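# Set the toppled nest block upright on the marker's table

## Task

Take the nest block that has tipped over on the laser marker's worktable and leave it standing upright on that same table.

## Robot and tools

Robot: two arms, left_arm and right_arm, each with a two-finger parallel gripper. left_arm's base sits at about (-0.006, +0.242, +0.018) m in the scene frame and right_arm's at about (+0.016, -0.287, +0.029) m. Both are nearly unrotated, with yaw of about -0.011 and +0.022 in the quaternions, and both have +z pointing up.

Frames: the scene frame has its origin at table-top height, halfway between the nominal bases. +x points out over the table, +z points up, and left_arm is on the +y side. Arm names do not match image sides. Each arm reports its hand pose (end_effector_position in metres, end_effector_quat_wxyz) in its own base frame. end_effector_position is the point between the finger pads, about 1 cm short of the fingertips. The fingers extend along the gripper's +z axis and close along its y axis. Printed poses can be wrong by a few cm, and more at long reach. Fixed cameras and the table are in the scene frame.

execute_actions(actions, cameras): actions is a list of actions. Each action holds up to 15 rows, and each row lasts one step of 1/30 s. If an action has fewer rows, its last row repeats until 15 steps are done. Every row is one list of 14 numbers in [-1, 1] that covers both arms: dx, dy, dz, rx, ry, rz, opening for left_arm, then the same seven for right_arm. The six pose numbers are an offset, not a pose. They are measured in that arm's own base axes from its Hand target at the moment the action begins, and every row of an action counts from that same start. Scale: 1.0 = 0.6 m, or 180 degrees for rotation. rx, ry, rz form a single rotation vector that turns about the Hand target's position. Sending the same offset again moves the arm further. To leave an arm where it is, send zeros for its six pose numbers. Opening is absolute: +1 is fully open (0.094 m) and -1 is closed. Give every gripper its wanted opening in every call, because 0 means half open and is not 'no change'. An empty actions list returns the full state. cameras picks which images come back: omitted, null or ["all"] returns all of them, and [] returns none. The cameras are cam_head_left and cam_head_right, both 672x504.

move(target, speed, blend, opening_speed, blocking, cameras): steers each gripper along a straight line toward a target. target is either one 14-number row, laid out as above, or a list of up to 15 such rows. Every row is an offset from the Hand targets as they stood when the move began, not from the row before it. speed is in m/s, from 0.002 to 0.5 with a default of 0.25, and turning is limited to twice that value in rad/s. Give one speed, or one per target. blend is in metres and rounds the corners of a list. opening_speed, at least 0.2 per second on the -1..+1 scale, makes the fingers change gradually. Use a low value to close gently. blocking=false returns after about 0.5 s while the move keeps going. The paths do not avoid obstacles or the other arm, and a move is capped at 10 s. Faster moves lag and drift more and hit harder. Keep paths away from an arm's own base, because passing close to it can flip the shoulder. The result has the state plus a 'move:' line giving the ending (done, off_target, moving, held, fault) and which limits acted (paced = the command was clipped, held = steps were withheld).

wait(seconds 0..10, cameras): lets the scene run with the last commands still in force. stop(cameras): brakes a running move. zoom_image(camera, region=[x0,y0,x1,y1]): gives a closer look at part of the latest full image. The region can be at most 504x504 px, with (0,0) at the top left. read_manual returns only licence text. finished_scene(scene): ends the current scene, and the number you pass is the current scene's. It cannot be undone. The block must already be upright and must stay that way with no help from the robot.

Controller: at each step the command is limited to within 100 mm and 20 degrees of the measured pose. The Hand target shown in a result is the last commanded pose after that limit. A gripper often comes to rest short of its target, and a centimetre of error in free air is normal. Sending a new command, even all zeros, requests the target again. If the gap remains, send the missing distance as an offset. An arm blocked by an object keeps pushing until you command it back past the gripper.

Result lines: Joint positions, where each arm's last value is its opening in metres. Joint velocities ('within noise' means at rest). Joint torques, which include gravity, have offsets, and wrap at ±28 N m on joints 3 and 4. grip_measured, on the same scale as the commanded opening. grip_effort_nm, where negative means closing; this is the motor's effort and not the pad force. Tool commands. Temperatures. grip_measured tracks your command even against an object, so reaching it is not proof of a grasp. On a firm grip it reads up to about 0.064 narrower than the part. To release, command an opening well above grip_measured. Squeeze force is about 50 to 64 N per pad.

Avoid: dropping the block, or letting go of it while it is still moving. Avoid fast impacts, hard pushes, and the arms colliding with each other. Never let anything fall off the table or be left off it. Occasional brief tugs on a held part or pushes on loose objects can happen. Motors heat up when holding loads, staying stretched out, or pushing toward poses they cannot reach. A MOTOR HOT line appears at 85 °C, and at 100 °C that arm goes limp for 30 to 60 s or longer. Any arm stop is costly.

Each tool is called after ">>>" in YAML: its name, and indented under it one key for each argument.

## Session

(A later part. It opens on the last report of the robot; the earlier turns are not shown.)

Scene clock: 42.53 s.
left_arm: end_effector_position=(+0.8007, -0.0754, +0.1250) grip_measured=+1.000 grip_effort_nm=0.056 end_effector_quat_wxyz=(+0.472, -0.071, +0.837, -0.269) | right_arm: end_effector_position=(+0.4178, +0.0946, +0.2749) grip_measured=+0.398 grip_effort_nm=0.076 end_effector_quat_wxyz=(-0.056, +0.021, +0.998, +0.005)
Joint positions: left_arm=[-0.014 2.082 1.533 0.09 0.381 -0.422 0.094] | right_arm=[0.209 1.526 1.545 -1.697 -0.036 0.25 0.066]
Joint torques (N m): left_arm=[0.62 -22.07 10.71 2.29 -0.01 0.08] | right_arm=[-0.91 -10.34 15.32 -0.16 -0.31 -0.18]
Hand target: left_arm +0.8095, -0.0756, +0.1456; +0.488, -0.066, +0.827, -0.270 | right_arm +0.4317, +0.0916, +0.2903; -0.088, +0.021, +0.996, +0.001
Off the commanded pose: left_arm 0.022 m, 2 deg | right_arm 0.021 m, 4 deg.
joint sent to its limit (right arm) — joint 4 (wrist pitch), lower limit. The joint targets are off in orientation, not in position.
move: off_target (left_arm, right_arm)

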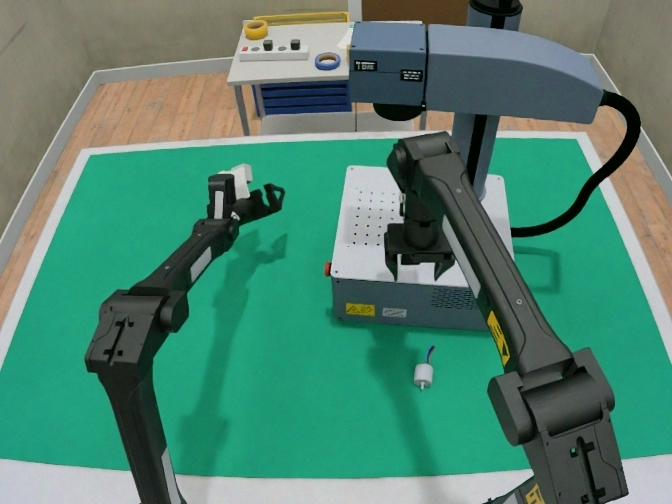

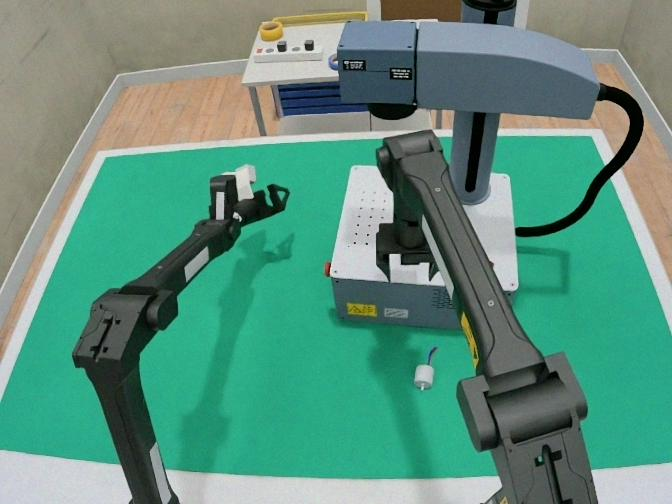

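>>> move:
  target:
    - [0,0,0,0,0,0,1,0.05,0.0,-0.06,-0.0163,-0.389,0,0.5]
    - [0,0,0,0,0,0,1,0.19,-0.012,-0.165,-0.0163,-0.389,0,0.5]
  speed: [0.25,0.12]
  blend: [0.01,0]

>>> zoom_image:
  camera: "cam_head_left"
  region: [370, 190, 470, 290]

>>> zoom_image:
  camera: "cam_head_right"
  region: [370, 190, 470, 290]

Scene clock: 49.53 s.
left_arm: end_effector_position=(+0.8007, -0.0754, +0.1250) grip_measured=+1.000 grip_effort_nm=0.046 end_effector_quat_wxyz=(+0.472, -0.071, +0.837, -0.269) | right_arm: end_effector_position=(+0.5251, +0.0868, +0.1708) grip_measured=+0.498 grip_effort_nm=0.085 end_effector_quat_wxyz=(+0.480, +0.017, +0.877, -0.012)
Joint positions: left_arm=[-0.014 2.082 1.533 0.09 0.381 -0.422 0.094] | right_arm=[0.241 1.366 0.782 -0.004 0.238 0.151 0.07]
Joint torques (N m): left_arm=[0.56 -22.18 10.66 2.26 -0.01 0.08] | right_arm=[0.03 -8.94 14.89 2.65 -0.2 -0.12]
Heat: left arm: hottest elbow 34 °C; right arm: hottest elbow 38 °C.
Hand target: left_arm +0.8095, -0.0756, +0.1456; +0.488, -0.066, +0.827, -0.270 | right_arm +0.5457, +0.0843, +0.1915; +0.500, +0.019, +0.866, -0.011
Off the commanded pose: left_arm 0.022 m, 2 deg | right_arm 0.029 m, 3 deg.
move: off_target (left_arm, right_arm)

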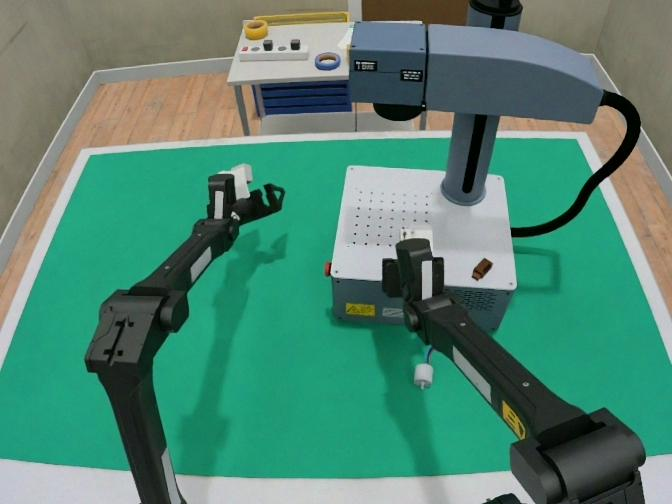

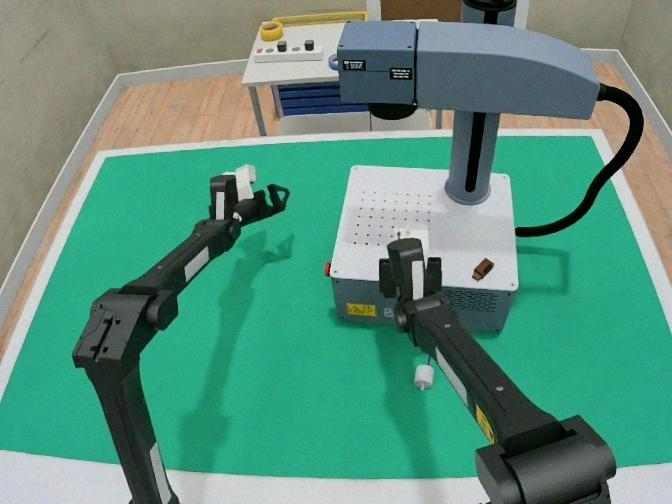

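Scaled by 5.040 from the camera's 672x504 image, which has a finer 960x720 frame.

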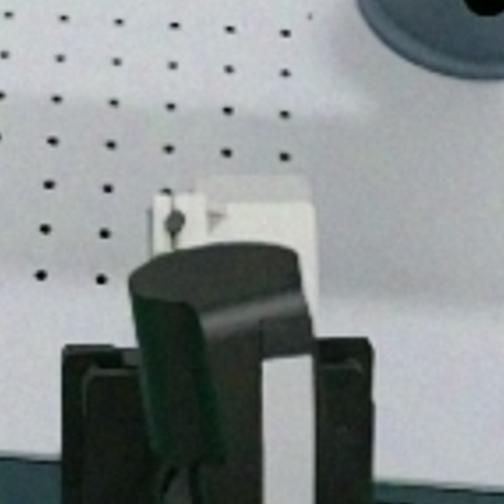

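Scaled by 5.040 from the camera's 672x504 image, which has a finer 960x720 frame.

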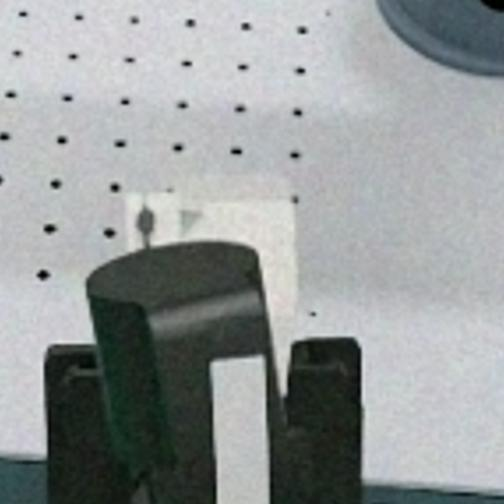

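>>> move:
  target: [0,0,0,0,0,0,1,0.022,-0.004,0.018,0,0,0,0.5]
  speed: 0.06
  cameras: []

Scene clock: 51.03 s.
left_arm: end_effector_position=(+0.8007, -0.0754, +0.1250) grip_measured=+1.000 grip_effort_nm=0.056 end_effector_quat_wxyz=(+0.472, -0.071, +0.837, -0.269) | right_arm: end_effector_position=(+0.5398, +0.0854, +0.1846) grip_measured=+0.498 grip_effort_nm=0.076 end_effector_quat_wxyz=(+0.489, +0.017, +0.872, -0.009)
Joint positions: left_arm=[-0.014 2.082 1.533 0.09 0.381 -0.422 0.094] | right_arm=[0.228 1.379 0.825 -0.011 0.227 0.144 0.07]
Joint torques (N m): left_arm=[0.62 -22.01 10.7 2.26 -0.01 0.08] | right_arm=[0.44 -8.12 15.84 1.7 -0.24 -0.07]
Hand target: left_arm +0.8095, -0.0756, +0.1456; +0.488, -0.066, +0.827, -0.270 | right_arm +0.5589, +0.0819, +0.2021; +0.500, +0.019, +0.866, -0.011
Off the commanded pose: left_arm 0.022 m, 2 deg | right_arm 0.026 m, 2 deg.
move: off_target (left_arm, right_arm)

>>> move:
  target: [0,0,0,0,0,0,1,0,0,0,0,0,0,-0.5]
  speed: 0.06
  opening_speed: 0.6
  cameras: []

>>> move:
  target:
    - [0,0,0,0,0,0,1,0,0,0.03,0,0,0,-0.5]
    - [0,0,0,0,0,0,1,-0.065,-0.1,0.03,0,0,0,-0.5]
  speed: 0.1
  blend: [0.005,0]

>>> zoom_image:
  camera: "cam_head_left"
  region: [370, 200, 500, 310]

>>> zoom_image:
  camera: "cam_head_right"
  region: [370, 200, 500, 310]

Scene clock: 53.57 s.
Off the commanded pose: left_arm 0.022 m, 2 deg | right_arm 0.026 m, 2 deg.
move: off_target (left_arm, right_arm)

Scene clock: 55.13 s.
left_arm: end_effector_position=(+0.8007, -0.0754, +0.1250) grip_measured=+1.000 grip_effort_nm=0.051 end_effector_quat_wxyz=(+0.472, -0.071, +0.837, -0.269) | right_arm: end_effector_position=(+0.5210, +0.0283, +0.2118) grip_measured=-0.161 grip_effort_nm=-1.053 end_effector_quat_wxyz=(+0.493, +0.020, +0.870, -0.007)
Joint positions: left_arm=[-0.014 2.082 1.533 0.09 0.381 -0.422 0.094] | right_arm=[0.091 1.262 0.791 -0.072 0.11 0.074 0.039]
Joint torques (N m): left_arm=[0.56 -22.07 10.7 2.24 -0.01 0.09] | right_arm=[1.08 -10.23 11.55 1.96 -0.28 -0.16]
Hand target: left_arm +0.8095, -0.0756, +0.1456; +0.488, -0.066, +0.827, -0.270 | right_arm +0.5199, +0.0220, +0.2201; +0.500, +0.019, +0.866, -0.011
Off the commanded pose: left_arm 0.022 m, 2 deg | right_arm 0.011 m, 1 deg.
move: off_target (left_arm, right_arm)

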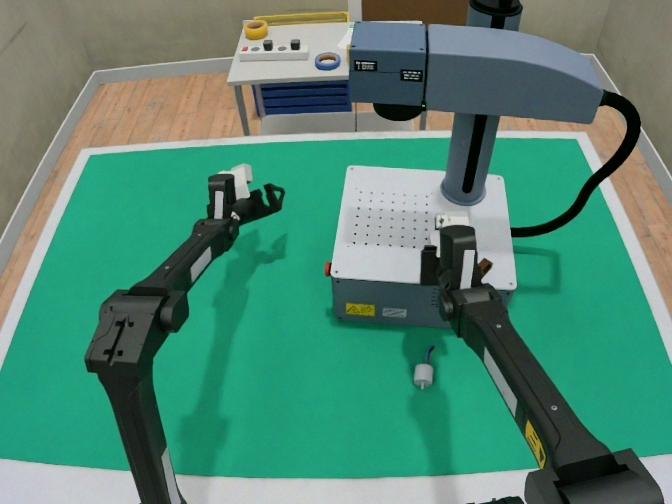

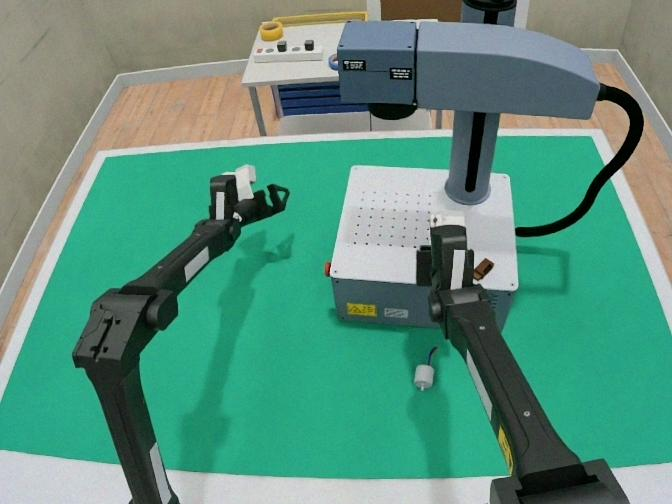

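Scaled by 3.877 from the camera's 672x504 image, which has a finer 960x720 frame.

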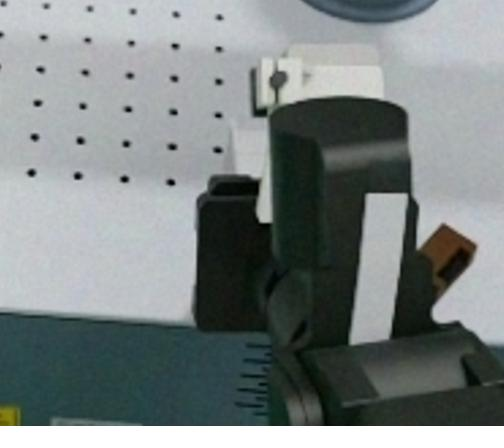

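Scaled by 3.877 from the camera's 672x504 image, which has a finer 960x720 frame.

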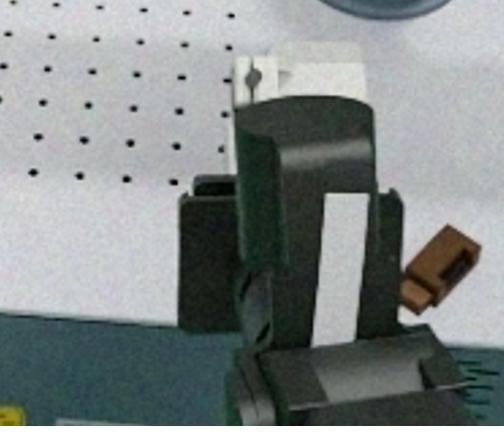

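>>> move:
  target: [0,0,0,0,0,0,1,-0.022,0.03,-0.048,0,0,0,-0.5]
  speed: 0.06

>>> zoom_image:
  camera: "cam_head_left"
  region: [370, 200, 500, 310]

>>> zoom_image:
  camera: "cam_head_right"
  region: [370, 200, 500, 310]

Scene clock: 56.77 s.
left_arm: end_effector_position=(+0.8007, -0.0754, +0.1250) grip_measured=+1.000 grip_effort_nm=0.056 end_effector_quat_wxyz=(+0.472, -0.071, +0.837, -0.269) | right_arm: end_effector_position=(+0.5045, +0.0334, +0.1851) grip_measured=-0.161 grip_effort_nm=-1.053 end_effector_quat_wxyz=(+0.488, +0.017, +0.873, -0.017)
Joint positions: left_arm=[-0.014 2.082 1.533 0.09 0.381 -0.422 0.094] | right_arm=[0.116 1.261 0.717 -0.014 0.145 0.074 0.039]
Joint torques (N m): left_arm=[0.67 -22.18 10.69 2.26 0 0.08] | right_arm=[2.37 -9.05 10.93 3.07 0.1 0.1]
Hand target: left_arm +0.8095, -0.0756, +0.1456; +0.488, -0.066, +0.827, -0.270 | right_arm +0.5067, +0.0400, +0.1914; +0.500, +0.019, +0.866, -0.011
Off the commanded pose: left_arm 0.022 m, 2 deg | right_arm 0.009 m, 2 deg.
move: off_target (left_arm)

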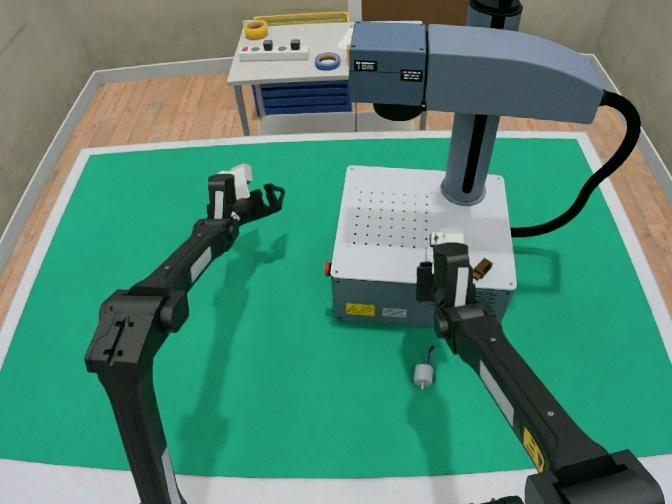

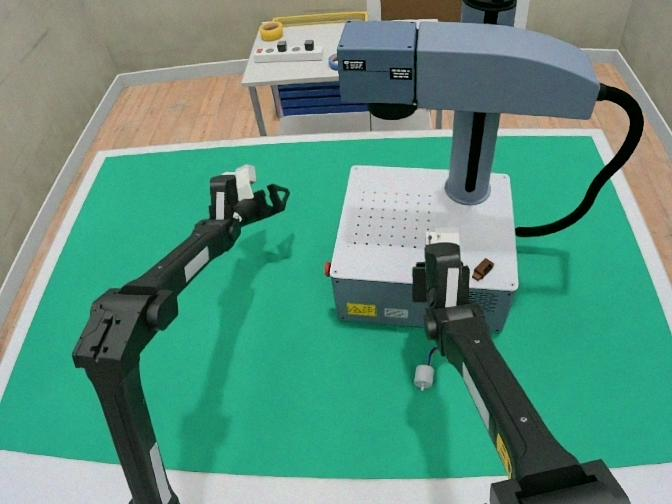

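Scaled by 3.877 from the camera's 672x504 image, which has a finer 960x720 frame.

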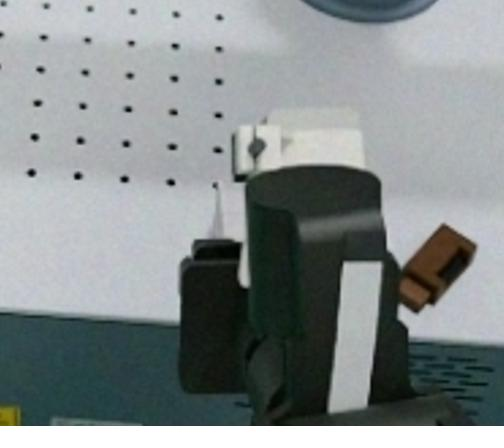

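Scaled by 3.877 from the camera's 672x504 image, which has a finer 960x720 frame.

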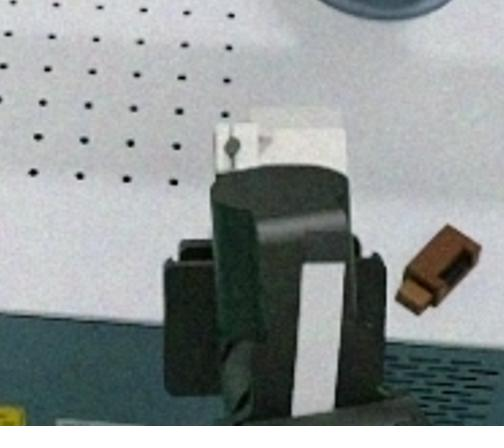

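>>> move:
  target: [0,0,0,0,0,0,1,0.006,0,-0.006,0,0,0,-0.5]
  speed: 0.03
  cameras: []

>>> move:
  target: [0,0,0,0,0,0,1,0,0.0,0,0,0,0,0.2]
  speed: 0.03
  opening_speed: 0.4
  cameras: []

>>> move:
  target:
    - [0,0,0,0,0,0,1,-0.117,0.0,0.083,0,0,0,0.2]
    - [0,0,0,0,0,0,1,-0.17,0.0,0.18,0.015,0.35,0,0.2]
  speed: [0.12,0.25]
  blend: [0.01,0]

>>> zoom_image:
  camera: "cam_head_left"
  region: [400, 210, 500, 310]

>>> zoom_image:
  camera: "cam_head_right"
  region: [400, 210, 500, 310]

Scene clock: 58.43 s.
Off the commanded pose: left_arm 0.022 m, 2 deg | right_arm 0.008 m, 1 deg.
move: off_target (left_arm)

Scene clock: 60.50 s.
Off the commanded pose: left_arm 0.022 m, 2 deg | right_arm 0.007 m, 1 deg.
move: off_target (left_arm)

Scene clock: 64.17 s.
left_arm: end_effector_position=(+0.8007, -0.0754, +0.1250) grip_measured=+1.000 grip_effort_nm=0.056 end_effector_quat_wxyz=(+0.472, -0.071, +0.837, -0.269) | right_arm: end_effector_position=(+0.3943, +0.0438, +0.2821) grip_measured=+0.198 grip_effort_nm=0.081 end_effector_quat_wxyz=(-0.040, +0.013, +0.999, -0.004)
Joint positions: left_arm=[-0.014 2.082 1.533 0.09 0.381 -0.422 0.094] | right_arm=[0.111 1.427 1.459 -1.684 -0.002 0.138 0.056]
Joint torques (N m): left_arm=[0.56 -22.18 10.7 2.26 -0.01 0.09] | right_arm=[-0.09 -9.64 15.45 -0.39 -0.28 -0.08]
Hand target: left_arm +0.8095, -0.0756, +0.1456; +0.488, -0.066, +0.827, -0.270 | right_arm +0.4083, +0.0399, +0.2959; -0.027, +0.022, +0.999, +0.000
Off the commanded pose: left_arm 0.022 m, 2 deg | right_arm 0.020 m, 2 deg.
move: off_target (left_arm, right_arm)

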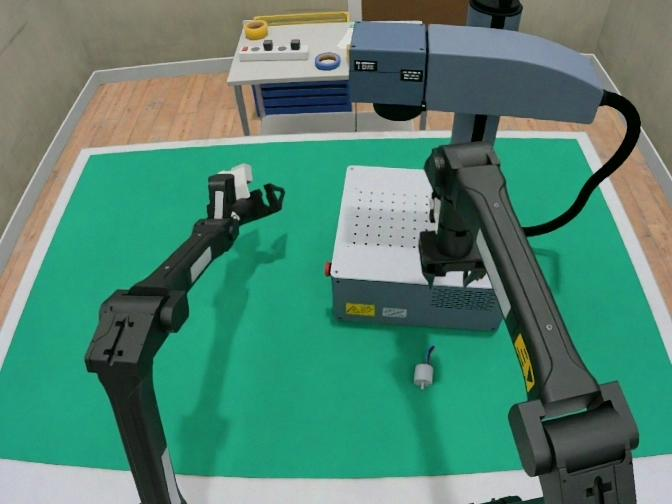

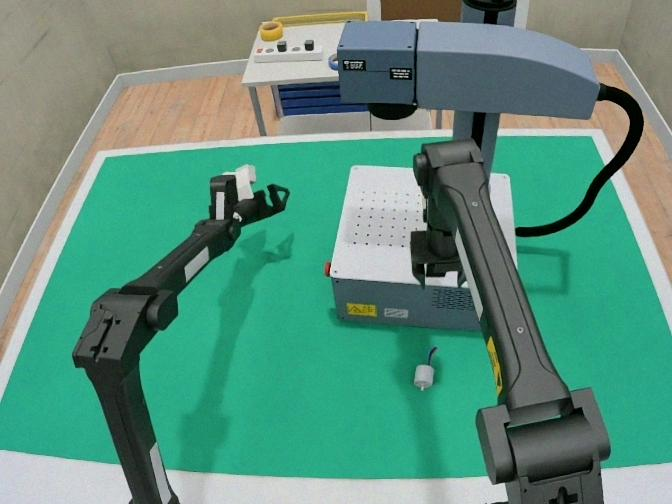

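Scaled by 5.040 from the camera's 672x504 image, which has a finer 960x720 frame.

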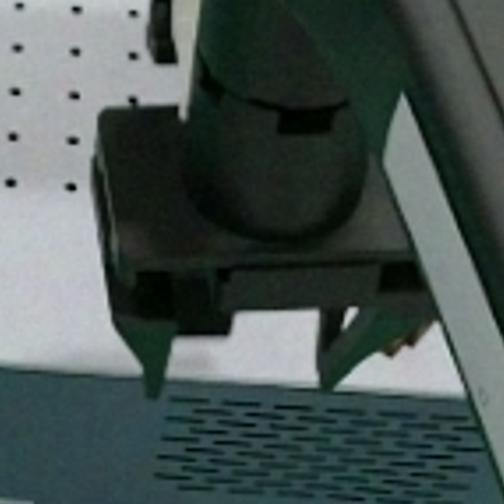

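Scaled by 5.040 from the camera's 672x504 image, which has a finer 960x720 frame.

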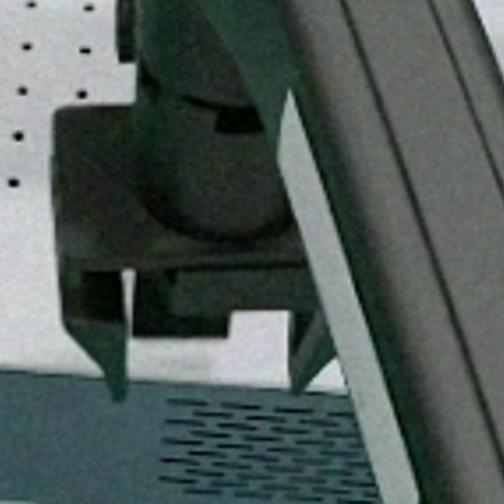

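>>> move:
  target: [0,0,0,0,0,0,1,0.187,-0.012,-0.085,0.001,0.03,0,0.2]
  speed: 0.15

>>> zoom_image:
  camera: "cam_head_left"
  region: [400, 200, 500, 300]

>>> zoom_image:
  camera: "cam_head_right"
  region: [400, 200, 500, 300]

Scene clock: 67.33 s.
left_arm: end_effector_position=(+0.8007, -0.0754, +0.1250) grip_measured=+1.000 grip_effort_nm=0.051 end_effector_quat_wxyz=(+0.472, -0.071, +0.837, -0.269) | right_arm: end_effector_position=(+0.5063, +0.0386, +0.2339) grip_measured=+0.198 grip_effort_nm=0.071 end_effector_quat_wxyz=(-0.078, +0.021, +0.997, -0.003)
Joint positions: left_arm=[-0.014 2.082 1.533 0.09 0.381 -0.422 0.094] | right_arm=[0.074 1.772 1.743 -1.697 -0.009 0.115 0.056]
Joint torques (N m): left_arm=[0.56 -22.18 10.69 2.25 -0.01 0.08] | right_arm=[-0.32 -14.51 15.3 -0.32 -0.33 -0.18]
Hand target: left_arm +0.8095, -0.0756, +0.1456; +0.488, -0.066, +0.827, -0.270 | right_arm +0.5205, +0.0327, +0.2447; -0.074, +0.022, +0.997, +0.001
Off the commanded pose: left_arm 0.022 m, 2 deg | right_arm 0.019 m, 1 deg.
joint sent to its limit (right arm) — joint 4 (wrist pitch), lower limit. The joint targets still meet the commanded pose.
move: off_target (left_arm, right_arm)

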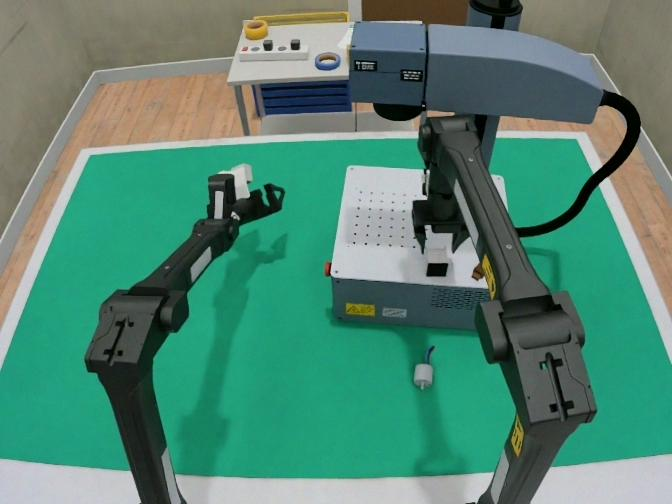

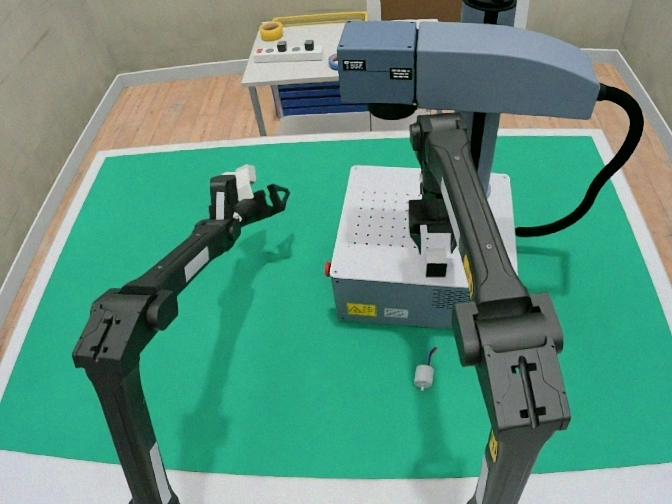

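Scaled by 5.040 from the camera's 672x504 image, which has a finer 960x720 frame.

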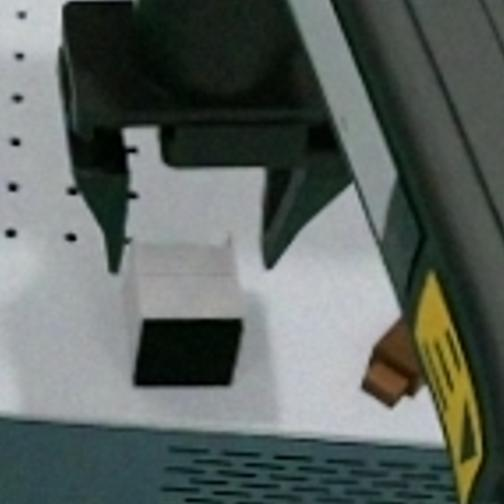

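Scaled by 5.040 from the camera's 672x504 image, which has a finer 960x720 frame.

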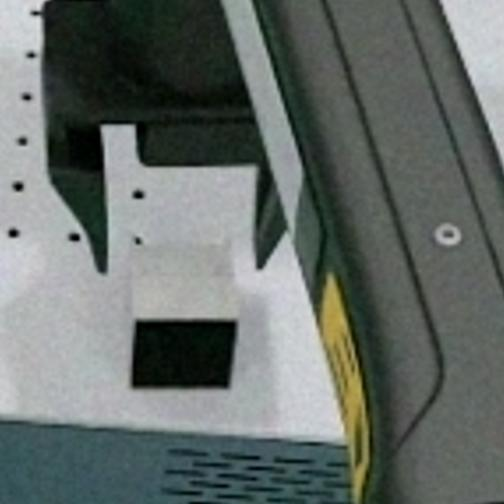

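>>> move:
  target: [0,0,0,0,0,0,1,0.034,-0.012,-0.06,0,0,0,0.2]
  speed: 0.08

>>> zoom_image:
  camera: "cam_head_left"
  region: [400, 200, 500, 300]

>>> zoom_image:
  camera: "cam_head_right"
  region: [400, 200, 500, 300]

Scene clock: 70.07 s.
left_arm: end_effector_position=(+0.8007, -0.0754, +0.1250) grip_measured=+1.000 grip_effort_nm=0.056 end_effector_quat_wxyz=(+0.472, -0.071, +0.837, -0.269) | right_arm: end_effector_position=(+0.5227, +0.0318, +0.1998) grip_measured=+0.198 grip_effort_nm=0.081 end_effector_quat_wxyz=(-0.094, +0.021, +0.995, -0.003)
Joint positions: left_arm=[-0.014 2.082 1.533 0.09 0.381 -0.422 0.094] | right_arm=[0.059 1.844 1.751 -1.667 -0.009 0.1 0.056]
Joint torques (N m): left_arm=[0.62 -22.01 10.65 2.24 0 0.08] | right_arm=[-0.21 -15.79 15.12 0.01 -0.2 -0.15]
Hand target: left_arm +0.8095, -0.0756, +0.1456; +0.488, -0.066, +0.827, -0.270 | right_arm +0.5409, +0.0255, +0.2087; -0.074, +0.022, +0.997, +0.001
Off the commanded pose: left_arm 0.022 m, 2 deg | right_arm 0.021 m, 2 deg.
move: off_target (left_arm, right_arm)

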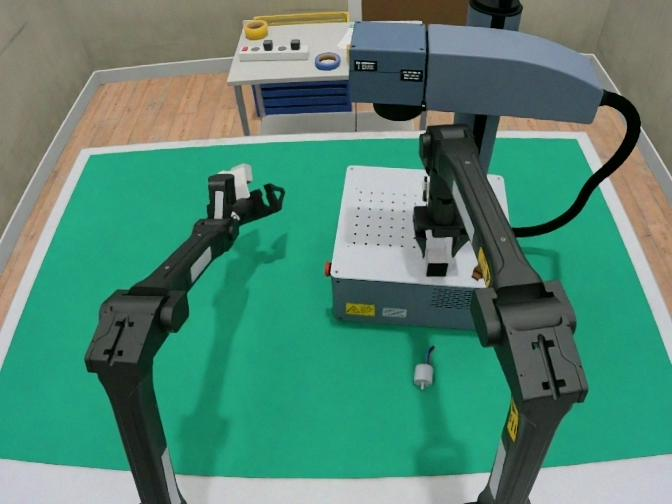

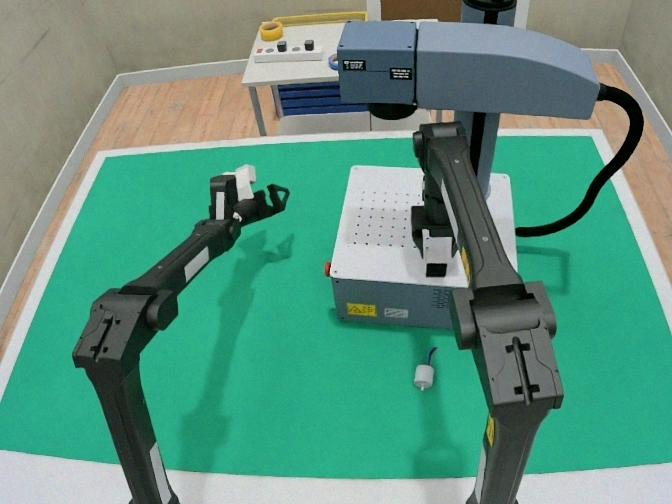

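Scaled by 5.040 from the camera's 672x504 image, which has a finer 960x720 frame.

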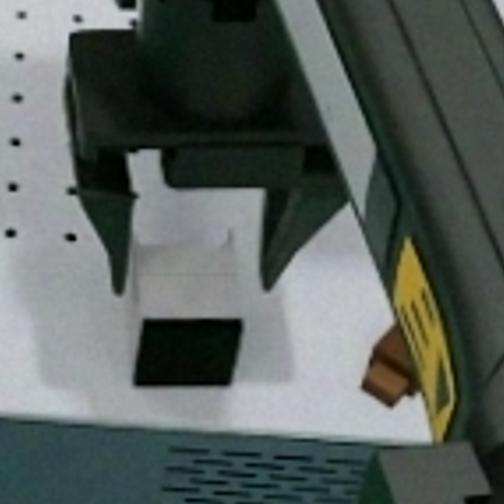

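Scaled by 5.040 from the camera's 672x504 image, which has a finer 960x720 frame.

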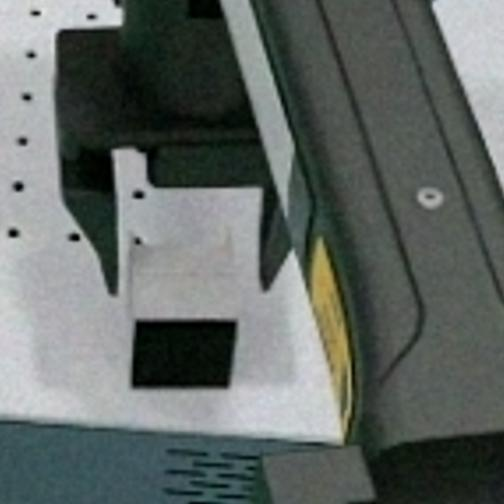

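>>> move:
  target: [0,0,0,0,0,0,1,0.022,0.002,-0.042,0,0,0,0.2]
  speed: 0.06

>>> zoom_image:
  camera: "cam_head_left"
  region: [400, 200, 500, 300]

>>> zoom_image:
  camera: "cam_head_right"
  region: [400, 200, 500, 300]

Scene clock: 71.70 s.
left_arm: end_effector_position=(+0.8007, -0.0754, +0.1250) grip_measured=+1.000 grip_effort_nm=0.056 end_effector_quat_wxyz=(+0.472, -0.071, +0.837, -0.269) | right_arm: end_effector_position=(+0.5359, +0.0326, +0.1768) grip_measured=+0.198 grip_effort_nm=0.085 end_effector_quat_wxyz=(-0.092, +0.021, +0.995, -0.003)
Joint positions: left_arm=[-0.014 2.082 1.533 0.09 0.381 -0.422 0.094] | right_arm=[0.059 1.886 1.751 -1.622 -0.009 0.1 0.056]
Joint torques (N m): left_arm=[0.62 -22.12 10.7 2.28 -0.01 0.08] | right_arm=[-0.15 -16.21 14.86 0.12 -0.23 -0.12]
Hand target: left_arm +0.8095, -0.0756, +0.1456; +0.488, -0.066, +0.827, -0.270 | right_arm +0.5541, +0.0267, +0.1836; -0.074, +0.022, +0.997, +0.001
Off the commanded pose: left_arm 0.022 m, 2 deg | right_arm 0.020 m, 2 deg.
move: off_target (left_arm, right_arm)

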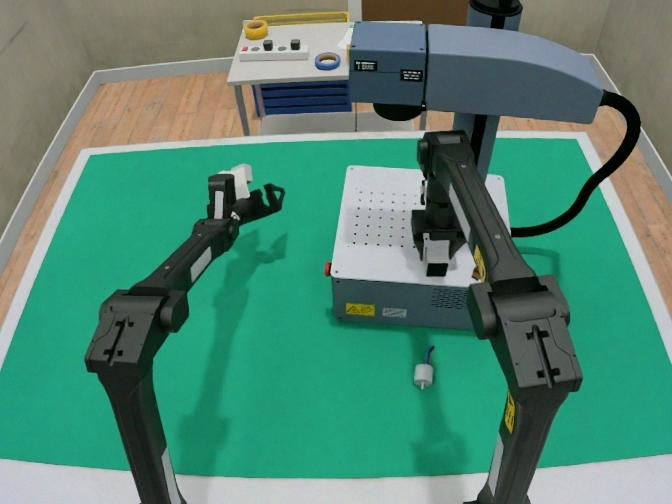

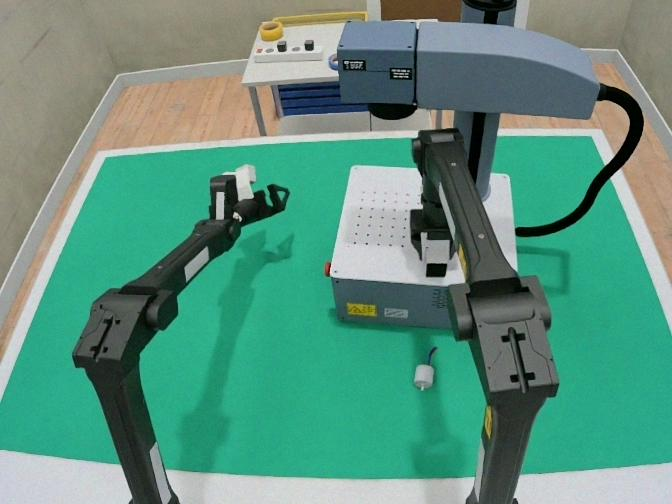

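Scaled by 5.040 from the camera's 672x504 image, which has a finer 960x720 frame.

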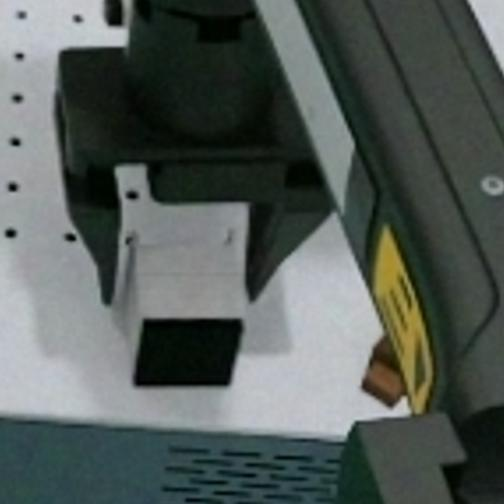

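Scaled by 5.040 from the camera's 672x504 image, which has a finer 960x720 frame.

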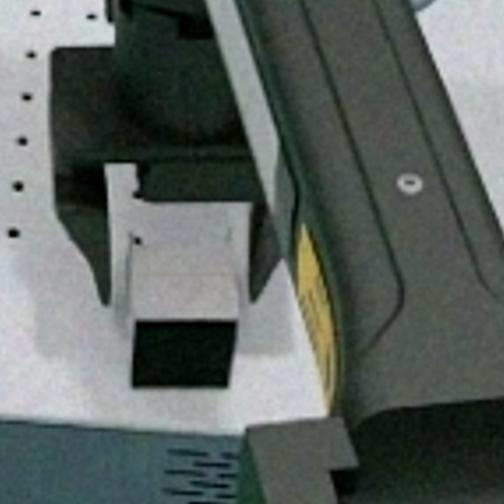

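>>> move:
  target: [0,0,0,0,0,0,1,-0.022,-0.002,-0.004,0,0,0,0.2]
  speed: 0.05
  cameras: ["cam_head_left"]

>>> zoom_image:
  camera: "cam_head_left"
  region: [400, 200, 500, 300]

Scene clock: 73.60 s.
left_arm: end_effector_position=(+0.8007, -0.0754, +0.1250) grip_measured=+1.000 grip_effort_nm=0.051 end_effector_quat_wxyz=(+0.472, -0.071, +0.837, -0.269) | right_arm: end_effector_position=(+0.5405, +0.0328, +0.1821) grip_measured=+0.198 grip_effort_nm=0.076 end_effector_quat_wxyz=(-0.076, +0.021, +0.997, -0.002)
Joint positions: left_arm=[-0.014 2.082 1.533 0.09 0.381 -0.422 0.094] | right_arm=[0.059 1.874 1.751 -1.6 -0.009 0.1 0.056]
Joint torques (N m): left_arm=[0.67 -22.12 10.69 2.26 -0.01 0.07] | right_arm=[-0.26 -18.14 10.09 0.14 -0.18 -0.13]
Hand target: left_arm +0.8095, -0.0756, +0.1456; +0.488, -0.066, +0.827, -0.270 | right_arm +0.5409, +0.0255, +0.1812; -0.074, +0.021, +0.997, +0.001
Off the commanded pose: left_arm 0.022 m, 2 deg | right_arm 0.007 m, 0 deg.
move: off_target (left_arm)
Images, in order: cam_head_left.

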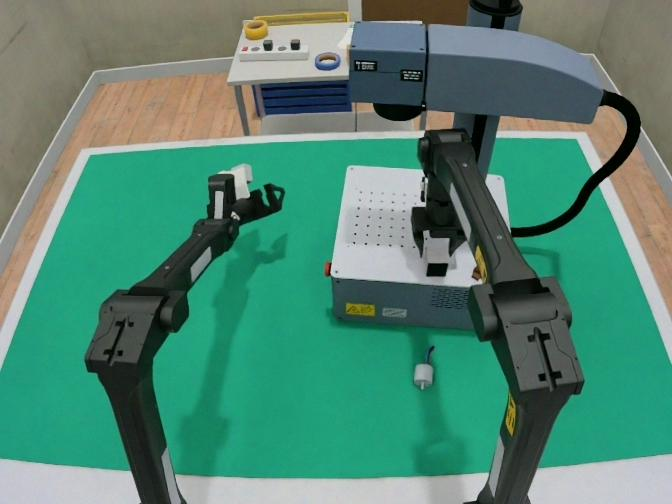

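Scaled by 5.040 from the camera's 672x504 image, which has a finer 960x720 frame.

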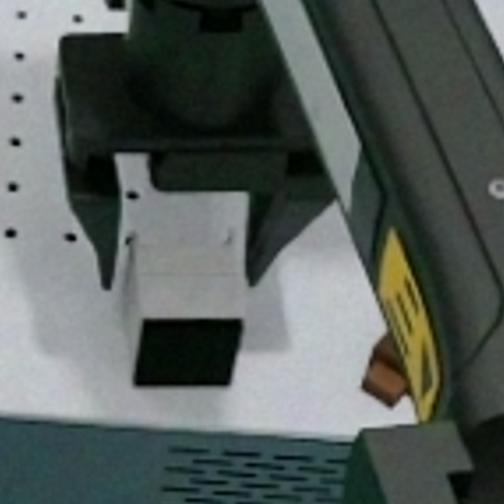

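>>> move:
  target: [0,0,0,0,0,0,1,-0.02,-0.002,-0.013,0,0,0,0.2]
  speed: 0.05
  cameras: ["cam_head_left"]

>>> zoom_image:
  camera: "cam_head_left"
  region: [400, 200, 500, 300]

Scene clock: 75.07 s.
left_arm: end_effector_position=(+0.8007, -0.0754, +0.1250) grip_measured=+1.000 grip_effort_nm=0.051 end_effector_quat_wxyz=(+0.472, -0.071, +0.837, -0.269) | right_arm: end_effector_position=(+0.5299, +0.0320, +0.1742) grip_measured=+0.198 grip_effort_nm=0.081 end_effector_quat_wxyz=(-0.075, +0.021, +0.997, -0.001)
Joint positions: left_arm=[-0.014 2.082 1.533 0.09 0.381 -0.422 0.094] | right_arm=[0.058 1.847 1.692 -1.566 -0.009 0.099 0.056]
Joint torques (N m): left_arm=[0.67 -22.07 10.69 2.25 -0.01 0.08] | right_arm=[-0.21 -17.38 10.06 0.27 -0.23 -0.15]
Hand target: left_arm +0.8095, -0.0756, +0.1456; +0.488, -0.066, +0.827, -0.270 | right_arm +0.5289, +0.0243, +0.1733; -0.074, +0.022, +0.997, +0.001
Off the commanded pose: left_arm 0.022 m, 2 deg | right_arm 0.008 m, 0 deg.
move: off_target (left_arm)
Images, in order: cam_head_left.

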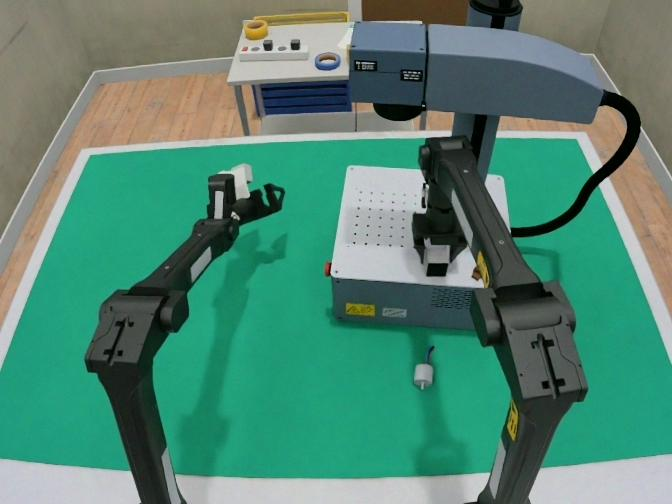

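Scaled by 5.040 from the camera's 672x504 image, which has a finer 960x720 frame.

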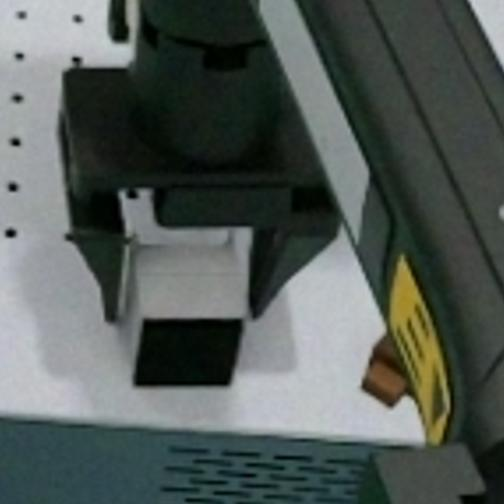

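>>> move:
  target: [0,0,0,0,0,0,1,0,0,0,0,0,0,-0.5]
  speed: 0.05
  opening_speed: 0.4
  cameras: []

>>> move:
  target:
    - [0,0,0,0,0,0,1,-0.02,0,0.08,0,0,0,-0.5]
    - [0,0,0,0,0,0,1,0.02,0.015,0.16,-0.021,-0.4995,0,-0.5]
  speed: [0.12,0.25]
  blend: [0.01,0]

>>> zoom_image:
  camera: "cam_head_left"
  region: [400, 170, 500, 270]

>>> zoom_image:
  camera: "cam_head_right"
  region: [400, 170, 500, 270]

Scene clock: 77.77 s.
Off the commanded pose: left_arm 0.022 m, 2 deg | right_arm 0.008 m, 0 deg.
move: off_target (left_arm)

Scene clock: 82.13 s.
left_arm: end_effector_position=(+0.8007, -0.0754, +0.1250) grip_measured=+1.000 grip_effort_nm=0.056 end_effector_quat_wxyz=(+0.472, -0.071, +0.837, -0.269) | right_arm: end_effector_position=(+0.5394, +0.0256, +0.2654) grip_measured=-0.159 grip_effort_nm=-1.062 end_effector_quat_wxyz=(+0.645, +0.026, +0.764, -0.014)
Joint positions: left_arm=[-0.014 2.082 1.533 0.09 0.381 -0.422 0.094] | right_arm=[0.096 1.276 0.708 0.396 0.15 0.037 0.04]
Joint torques (N m): left_arm=[0.67 -22.12 10.67 2.26 -0.01 0.08] | right_arm=[2.37 -8.18 11.02 3.51 -0.05 -0.14]
Hand target: left_arm +0.8095, -0.0756, +0.1456; +0.488, -0.066, +0.827, -0.270 | right_arm +0.5408, +0.0333, +0.2693; +0.653, +0.017, +0.757, -0.014
Off the commanded pose: left_arm 0.022 m, 2 deg | right_arm 0.009 m, 2 deg.
move: off_target (left_arm)

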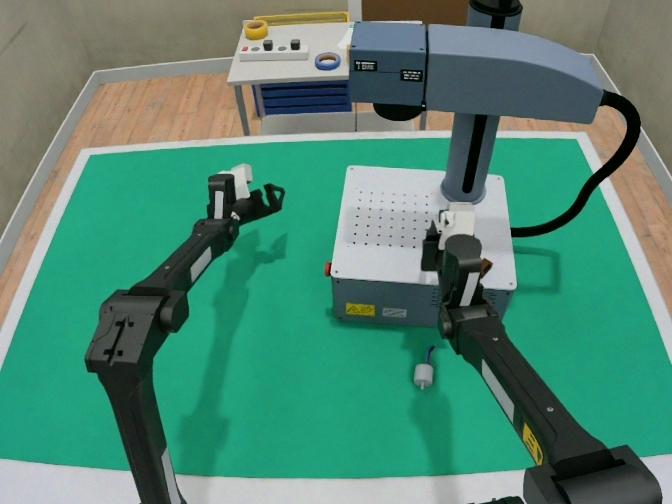

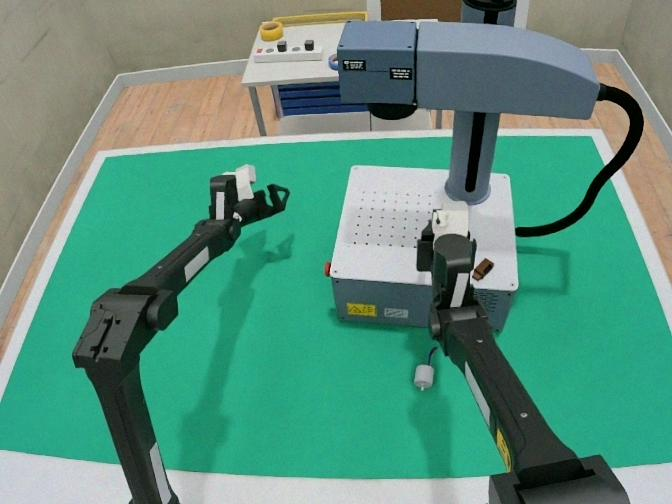

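Scaled by 5.040 from the camera's 672x504 image, which has a finer 960x720 frame.

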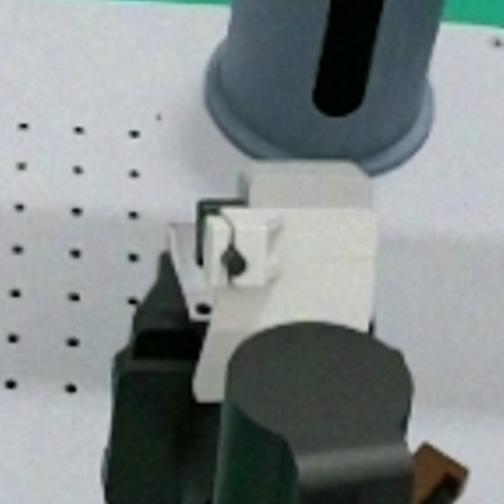

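Scaled by 5.040 from the camera's 672x504 image, which has a finer 960x720 frame.

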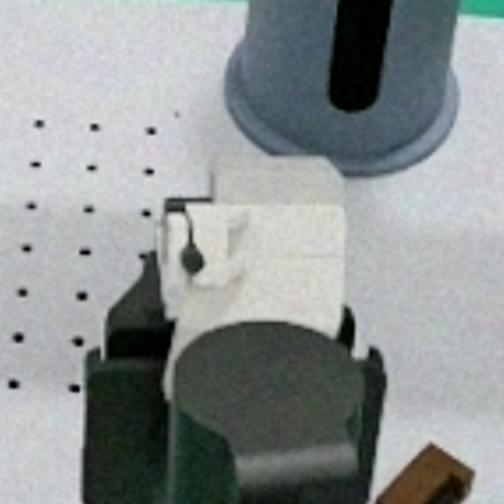

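>>> move:
  target: [0,0,0,0,0,0,1,0.01,0.05,-0.09,0,0,0,-0.5]
  speed: 0.1

>>> zoom_image:
  camera: "cam_head_left"
  region: [390, 200, 490, 300]

>>> zoom_image:
  camera: "cam_head_right"
  region: [390, 200, 490, 300]

Scene clock: 84.03 s.
left_arm: end_effector_position=(+0.8007, -0.0754, +0.1250) grip_measured=+1.000 grip_effort_nm=0.051 end_effector_quat_wxyz=(+0.472, -0.071, +0.837, -0.269) | right_arm: end_effector_position=(+0.5459, +0.0564, +0.2106) grip_measured=-0.159 grip_effort_nm=-1.048 end_effector_quat_wxyz=(+0.644, +0.020, +0.765, -0.018)
Joint positions: left_arm=[-0.014 2.082 1.533 0.09 0.381 -0.422 0.094] | right_arm=[0.174 1.419 0.662 0.581 0.224 0.037 0.04]
Joint torques (N m): left_arm=[0.62 -22.12 10.69 2.26 -0.01 0.07] | right_arm=[2.55 -8.64 10.14 3.34 -0.01 -0.02]
Hand target: left_arm +0.8095, -0.0756, +0.1456; +0.488, -0.066, +0.827, -0.270 | right_arm +0.5469, +0.0634, +0.2154; +0.653, +0.017, +0.757, -0.014
Off the commanded pose: left_arm 0.022 m, 2 deg | right_arm 0.008 m, 1 deg.
move: off_target (left_arm)

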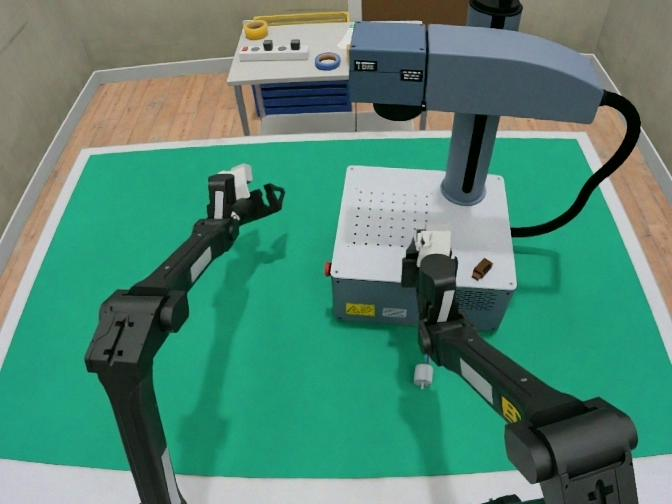

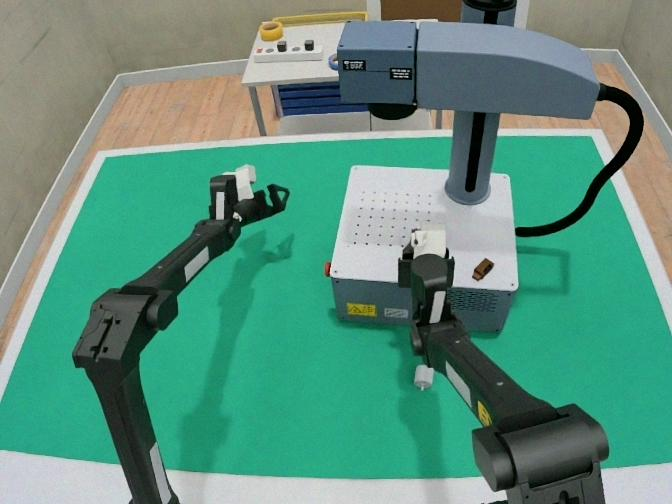

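Scaled by 5.040 from the camera's 672x504 image, which has a finer 960x720 frame.

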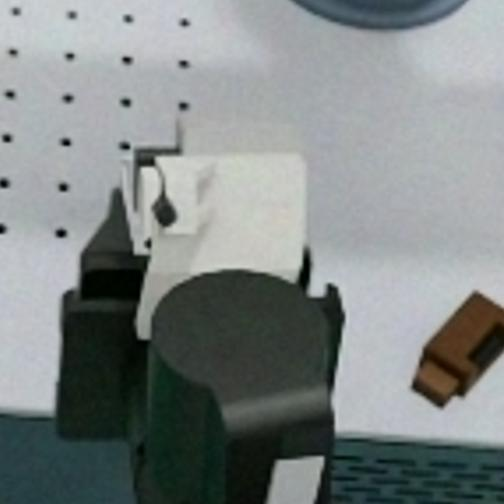

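Scaled by 5.040 from the camera's 672x504 image, which has a finer 960x720 frame.

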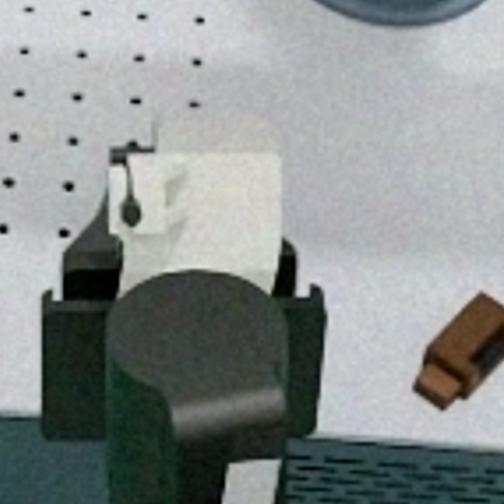

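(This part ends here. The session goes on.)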